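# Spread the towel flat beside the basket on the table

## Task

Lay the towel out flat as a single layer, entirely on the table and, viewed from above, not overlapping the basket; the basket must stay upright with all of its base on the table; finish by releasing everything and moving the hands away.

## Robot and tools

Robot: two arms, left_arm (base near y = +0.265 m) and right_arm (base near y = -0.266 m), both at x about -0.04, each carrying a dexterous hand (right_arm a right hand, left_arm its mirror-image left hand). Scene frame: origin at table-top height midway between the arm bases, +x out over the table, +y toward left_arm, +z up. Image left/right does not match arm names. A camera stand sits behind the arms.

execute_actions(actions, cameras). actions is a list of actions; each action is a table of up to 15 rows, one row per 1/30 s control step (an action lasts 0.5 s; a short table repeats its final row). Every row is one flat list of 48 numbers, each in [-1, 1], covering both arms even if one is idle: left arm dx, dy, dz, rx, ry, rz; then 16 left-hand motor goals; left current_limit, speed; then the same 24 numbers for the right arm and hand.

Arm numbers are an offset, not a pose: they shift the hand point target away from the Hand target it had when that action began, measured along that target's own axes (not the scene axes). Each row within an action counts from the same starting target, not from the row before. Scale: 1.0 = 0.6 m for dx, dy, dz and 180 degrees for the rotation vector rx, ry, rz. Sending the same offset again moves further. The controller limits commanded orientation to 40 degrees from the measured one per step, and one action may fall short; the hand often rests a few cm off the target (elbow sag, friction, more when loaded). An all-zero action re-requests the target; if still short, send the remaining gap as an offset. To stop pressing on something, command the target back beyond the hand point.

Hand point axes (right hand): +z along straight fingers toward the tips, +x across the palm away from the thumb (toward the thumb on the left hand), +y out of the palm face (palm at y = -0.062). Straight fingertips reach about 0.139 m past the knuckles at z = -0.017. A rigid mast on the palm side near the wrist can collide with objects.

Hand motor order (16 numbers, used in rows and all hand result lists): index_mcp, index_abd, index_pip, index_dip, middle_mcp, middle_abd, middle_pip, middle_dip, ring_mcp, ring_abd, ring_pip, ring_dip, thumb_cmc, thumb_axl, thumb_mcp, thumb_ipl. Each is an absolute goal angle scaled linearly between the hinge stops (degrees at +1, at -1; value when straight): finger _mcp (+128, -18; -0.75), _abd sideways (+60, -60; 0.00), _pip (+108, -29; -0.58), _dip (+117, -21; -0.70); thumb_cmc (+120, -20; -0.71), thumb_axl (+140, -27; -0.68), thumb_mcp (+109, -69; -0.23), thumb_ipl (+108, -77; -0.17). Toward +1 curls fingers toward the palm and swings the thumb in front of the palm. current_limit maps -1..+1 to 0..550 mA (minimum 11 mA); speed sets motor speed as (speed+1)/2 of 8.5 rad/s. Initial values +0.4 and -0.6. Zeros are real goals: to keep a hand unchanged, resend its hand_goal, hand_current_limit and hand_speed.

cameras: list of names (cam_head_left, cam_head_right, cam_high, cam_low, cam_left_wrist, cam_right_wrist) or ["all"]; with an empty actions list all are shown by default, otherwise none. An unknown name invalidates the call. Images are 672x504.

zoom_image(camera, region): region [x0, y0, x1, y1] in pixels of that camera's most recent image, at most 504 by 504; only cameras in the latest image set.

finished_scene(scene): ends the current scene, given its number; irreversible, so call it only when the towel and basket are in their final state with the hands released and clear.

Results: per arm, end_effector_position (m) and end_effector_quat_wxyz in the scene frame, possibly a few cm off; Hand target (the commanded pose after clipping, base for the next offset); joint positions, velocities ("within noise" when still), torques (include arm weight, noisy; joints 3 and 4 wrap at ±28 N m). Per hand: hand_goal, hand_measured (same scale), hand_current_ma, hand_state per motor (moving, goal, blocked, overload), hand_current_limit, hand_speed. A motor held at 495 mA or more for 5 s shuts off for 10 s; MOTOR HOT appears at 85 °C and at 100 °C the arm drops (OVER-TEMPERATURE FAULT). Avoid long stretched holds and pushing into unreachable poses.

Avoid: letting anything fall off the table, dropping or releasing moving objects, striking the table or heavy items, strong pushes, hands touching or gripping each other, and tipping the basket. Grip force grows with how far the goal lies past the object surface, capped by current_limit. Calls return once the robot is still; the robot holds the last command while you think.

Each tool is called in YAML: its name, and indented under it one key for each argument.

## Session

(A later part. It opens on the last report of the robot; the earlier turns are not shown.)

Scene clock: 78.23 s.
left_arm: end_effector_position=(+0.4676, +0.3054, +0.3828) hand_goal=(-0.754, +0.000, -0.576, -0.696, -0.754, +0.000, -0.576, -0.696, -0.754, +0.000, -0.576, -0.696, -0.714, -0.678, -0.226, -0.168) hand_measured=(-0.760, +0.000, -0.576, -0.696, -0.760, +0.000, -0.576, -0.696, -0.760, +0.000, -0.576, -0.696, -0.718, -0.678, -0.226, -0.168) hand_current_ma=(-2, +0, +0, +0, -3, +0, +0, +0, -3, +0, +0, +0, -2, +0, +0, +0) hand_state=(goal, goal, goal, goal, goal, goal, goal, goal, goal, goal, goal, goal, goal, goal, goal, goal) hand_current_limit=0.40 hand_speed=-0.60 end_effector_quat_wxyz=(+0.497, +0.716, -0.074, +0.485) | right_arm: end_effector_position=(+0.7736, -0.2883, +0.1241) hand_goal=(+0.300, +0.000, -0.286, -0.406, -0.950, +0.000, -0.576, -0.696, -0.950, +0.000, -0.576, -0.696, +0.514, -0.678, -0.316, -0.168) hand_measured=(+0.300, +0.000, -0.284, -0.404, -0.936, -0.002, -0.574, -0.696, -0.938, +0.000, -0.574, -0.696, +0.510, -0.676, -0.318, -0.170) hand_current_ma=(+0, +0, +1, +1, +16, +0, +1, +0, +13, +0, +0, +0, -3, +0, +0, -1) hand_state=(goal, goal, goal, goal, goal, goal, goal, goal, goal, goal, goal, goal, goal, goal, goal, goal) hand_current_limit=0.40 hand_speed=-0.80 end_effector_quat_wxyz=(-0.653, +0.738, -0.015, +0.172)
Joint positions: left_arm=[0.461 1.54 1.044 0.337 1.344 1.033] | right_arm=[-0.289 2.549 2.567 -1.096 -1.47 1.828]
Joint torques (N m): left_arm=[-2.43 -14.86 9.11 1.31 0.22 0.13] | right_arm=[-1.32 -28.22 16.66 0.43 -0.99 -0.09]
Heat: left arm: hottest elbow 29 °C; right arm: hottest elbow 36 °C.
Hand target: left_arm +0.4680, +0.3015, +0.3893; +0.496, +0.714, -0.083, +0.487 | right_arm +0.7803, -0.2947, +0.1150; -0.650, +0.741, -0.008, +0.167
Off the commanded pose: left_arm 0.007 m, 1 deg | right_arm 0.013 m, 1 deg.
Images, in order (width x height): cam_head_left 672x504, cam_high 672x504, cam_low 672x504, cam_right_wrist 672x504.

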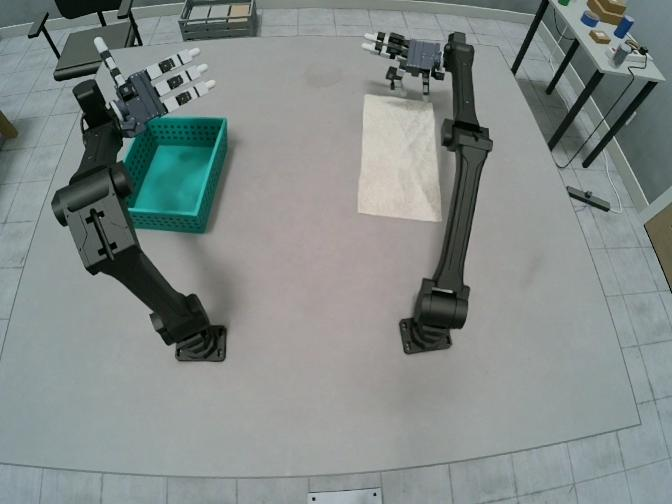

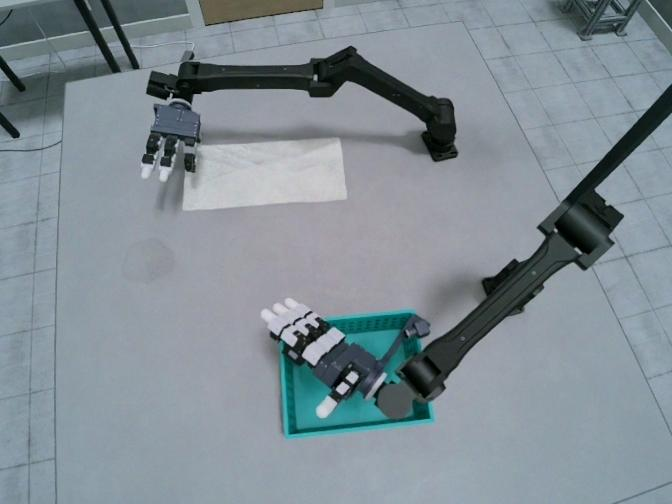

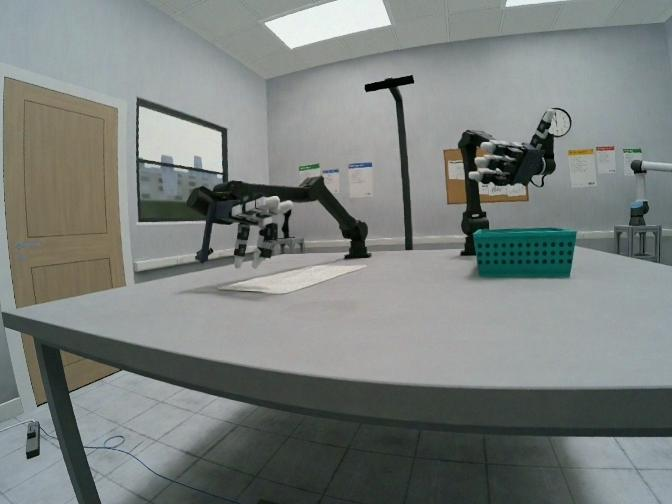

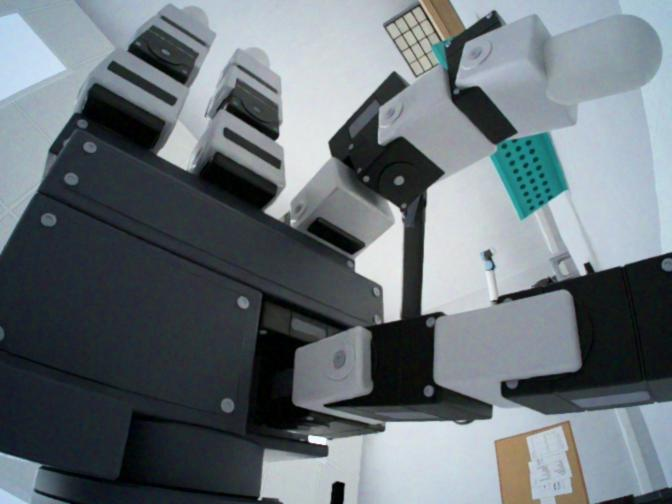

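execute_actions:
  actions:
    - [[0,0,0,0,0,0,-0.754,0,-0.576,-0.696,-0.754,0,-0.576,-0.696,-0.754,0,-0.576,-0.696,-0.714,-0.678,-0.226,-0.168,0.4,-0.6,0.0157,-0.0644,-0.0065,0,0,0,0.301,0,-0.285,-0.406,-0.95,0,-0.576,-0.696,-0.95,0,-0.576,-0.696,0.514,-0.678,-0.315,-0.168,0.4,-0.8]]
    - [[0,0,0,0,0,0,-0.754,0,-0.576,-0.696,-0.754,0,-0.576,-0.696,-0.754,0,-0.576,-0.696,-0.714,-0.678,-0.226,-0.168,0.4,-0.6,-0.005,-0.03,-0.085,0,0,0,0.301,0,-0.285,-0.406,-0.95,0,-0.576,-0.696,-0.95,0,-0.576,-0.696,0.514,-0.678,-0.315,-0.168,0.4,-0.8]]
    - [[0,0,0,0,0,0,-0.754,0,-0.576,-0.696,-0.754,0,-0.576,-0.696,-0.754,0,-0.576,-0.696,-0.714,-0.678,-0.226,-0.168,0.4,-0.6,-0.01,-0.03,-0.085,0,0,0,0.301,0,-0.285,-0.406,-0.95,0,-0.576,-0.696,-0.95,0,-0.576,-0.696,0.514,-0.678,-0.315,-0.168,0.4,-0.8]]
    - [[0,0,0,0,0,0,-0.754,0,-0.576,-0.696,-0.754,0,-0.576,-0.696,-0.754,0,-0.576,-0.696,-0.714,-0.678,-0.226,-0.168,0.4,-0.6,-0.01,-0.02,-0.085,0,0,0,0.301,0,-0.285,-0.406,-0.95,0,-0.576,-0.696,-0.95,0,-0.576,-0.696,0.514,-0.678,-0.315,-0.168,0.4,-0.8]]
    - [[0,0,0,0,0,0,-0.754,0,-0.576,-0.696,-0.754,0,-0.576,-0.696,-0.754,0,-0.576,-0.696,-0.714,-0.678,-0.226,-0.168,0.4,-0.6,-0.01,-0.02,-0.085,0,0,0,0.301,0,-0.285,-0.406,-0.95,0,-0.576,-0.696,-0.95,0,-0.576,-0.696,0.514,-0.678,-0.315,-0.168,0.4,-0.8]]
  cameras: ["cam_head_left","cam_low","cam_high","cam_head_right"]

zoom_image:
  camera: "cam_high"
  region: [170, 120, 360, 230]

zoom_image:
  camera: "cam_head_left"
  region: [345, 85, 455, 230]

zoom_image:
  camera: "cam_low"
  region: [210, 250, 380, 300]

zoom_image:
  camera: "cam_head_right"
  region: [345, 85, 455, 230]

Scene clock: 81.60 s.
left_arm: end_effector_position=(+0.4676, +0.3054, +0.3828) hand_goal=(-0.754, +0.000, -0.576, -0.696, -0.754, +0.000, -0.576, -0.696, -0.754, +0.000, -0.576, -0.696, -0.714, -0.678, -0.226, -0.168) hand_measured=(-0.760, +0.000, -0.576, -0.696, -0.760, +0.000, -0.576, -0.696, -0.760, +0.000, -0.576, -0.696, -0.718, -0.678, -0.226, -0.168) hand_current_ma=(-2, +0, +0, +0, -3, +0, +0, +0, -3, +0, +0, +0, -2, +0, +0, +0) hand_state=(goal, goal, goal, goal, goal, goal, goal, goal, goal, goal, goal, goal, goal, goal, goal, goal) hand_current_limit=0.40 hand_speed=-0.60 end_effector_quat_wxyz=(+0.497, +0.716, -0.074, +0.485) | right_arm: end_effector_position=(+0.6911, -0.4738, +0.2147) hand_goal=(+0.300, +0.000, -0.286, -0.406, -0.950, +0.000, -0.576, -0.696, -0.950, +0.000, -0.576, -0.696, +0.514, -0.678, -0.316, -0.168) hand_measured=(+0.300, +0.000, -0.284, -0.404, -0.936, -0.002, -0.574, -0.696, -0.938, +0.000, -0.574, -0.696, +0.512, -0.676, -0.316, -0.170) hand_current_ma=(+0, +0, +1, +1, +16, +0, +1, +0, +13, +0, +0, +0, -1, +0, +0, -1) hand_state=(goal, goal, goal, goal, goal, goal, goal, goal, goal, goal, goal, goal, goal, goal, goal, goal) hand_current_limit=0.40 hand_speed=-0.80 end_effector_quat_wxyz=(-0.630, +0.731, -0.101, +0.242)
Joint positions: left_arm=[0.461 1.54 1.044 0.337 1.344 1.033] | right_arm=[-0.553 2.484 2.703 -1.695 -1.481 1.437]
Joint torques (N m): left_arm=[-2.43 -14.86 9.11 1.29 0.22 0.13] | right_arm=[-1.26 -29.74 15.53 0.02 -1.07 -0.14]
Heat: left arm: hottest elbow 29 °C; right arm: hottest elbow 36 °C.
Hand target: left_arm +0.4680, +0.3015, +0.3893; +0.496, +0.714, -0.083, +0.487 | right_arm +0.6956, -0.4767, +0.2281; -0.650, +0.741, -0.008, +0.167
Off the commanded pose: left_arm 0.007 m, 1 deg | right_arm 0.015 m, 14 deg.
joint sent to its limit (right arm) — joint 4 (wrist pitch), lower limit. The joint targets are off in orientation, not in position.
Images, in order (width x height): cam_head_left 672x504, cam_head_right 672x504, cam_high 672x504, cam_low 672x504.

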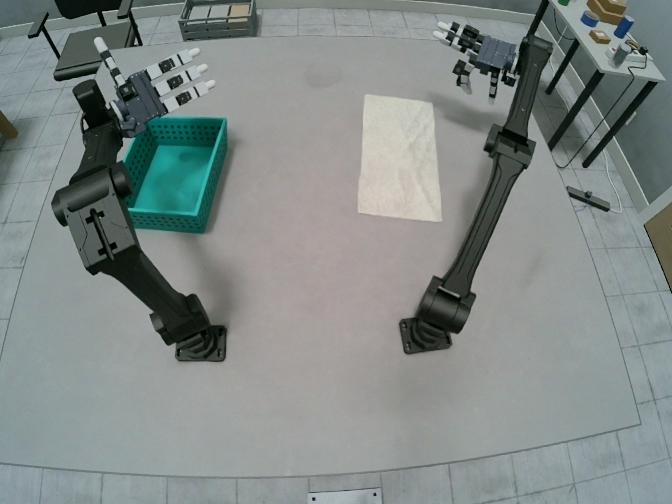

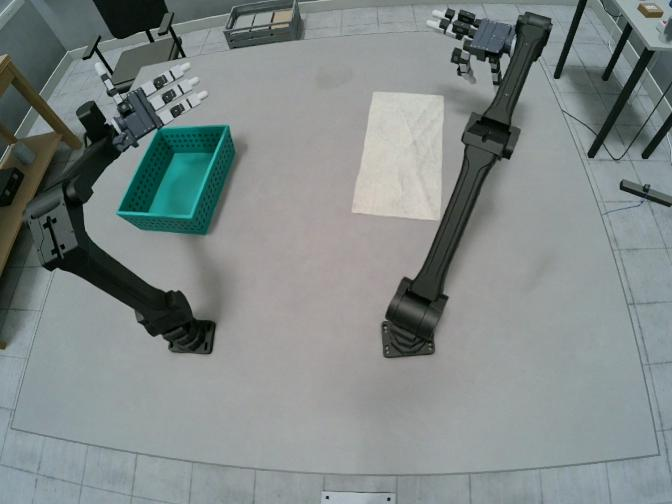

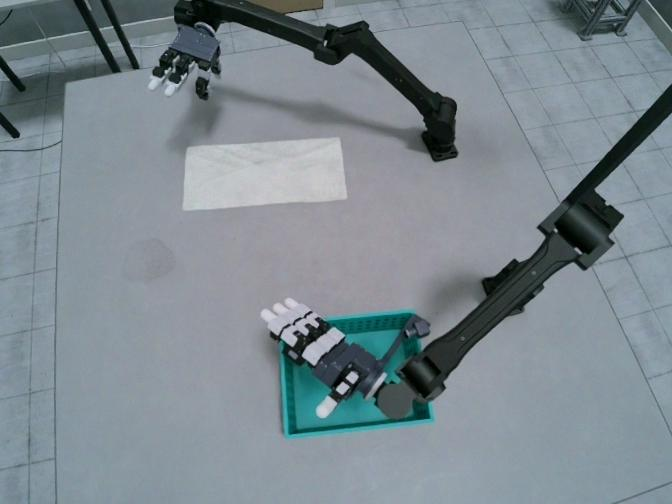

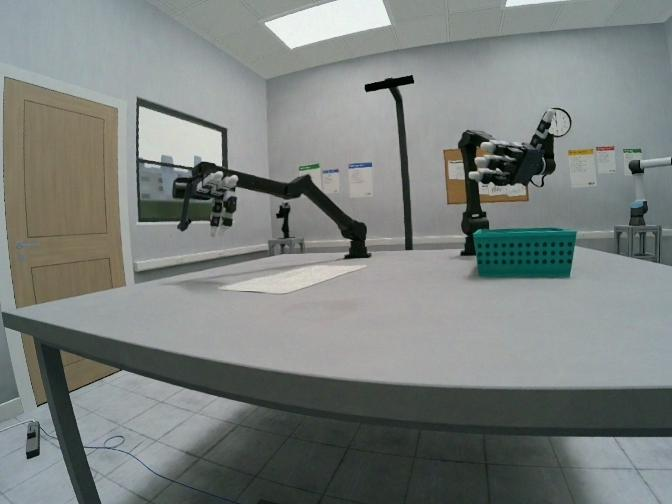

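Scaled by 2.653.

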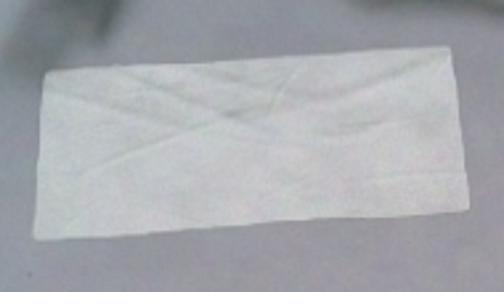

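Scaled by 3.476.

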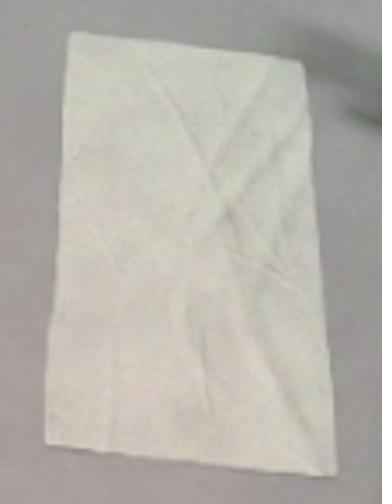

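Scaled by 2.965.

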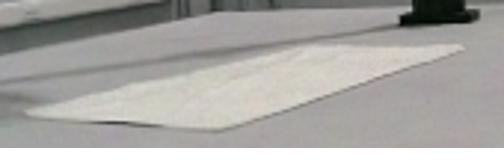

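Scaled by 3.476.

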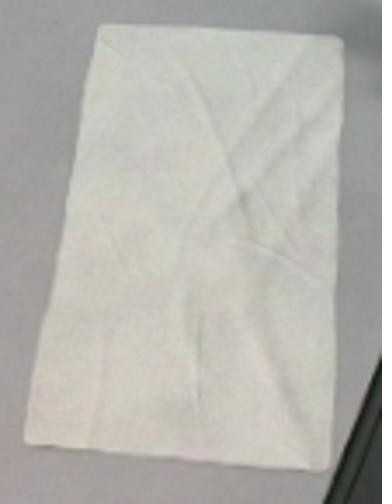

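zoom_image:
  camera: "cam_head_left"
  region: [385, 95, 440, 170]

zoom_image:
  camera: "cam_low"
  region: [215, 260, 300, 300]

zoom_image:
  camera: "cam_head_left"
  region: [395, 170, 450, 230]

Scaled by 6.720.

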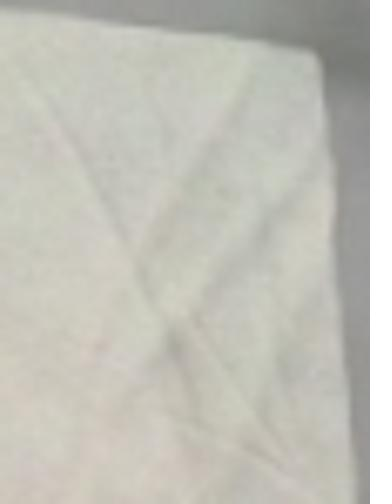

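Scaled by 5.929.

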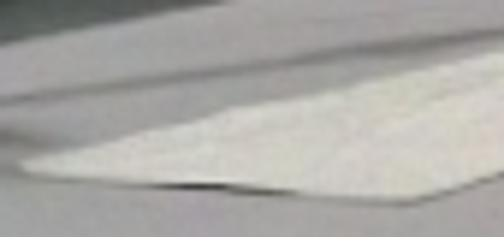

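Scaled by 8.400.

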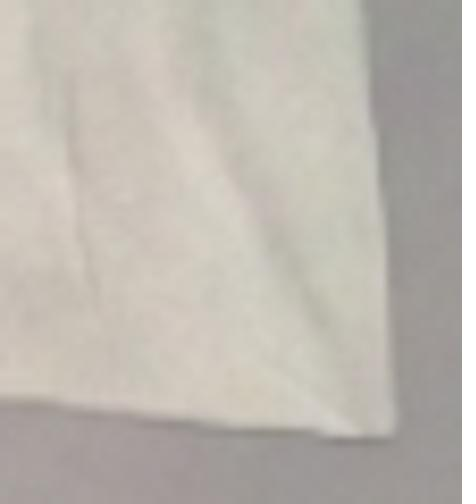

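finished_scene:
  scene: 2

The scene is finished: the task was done.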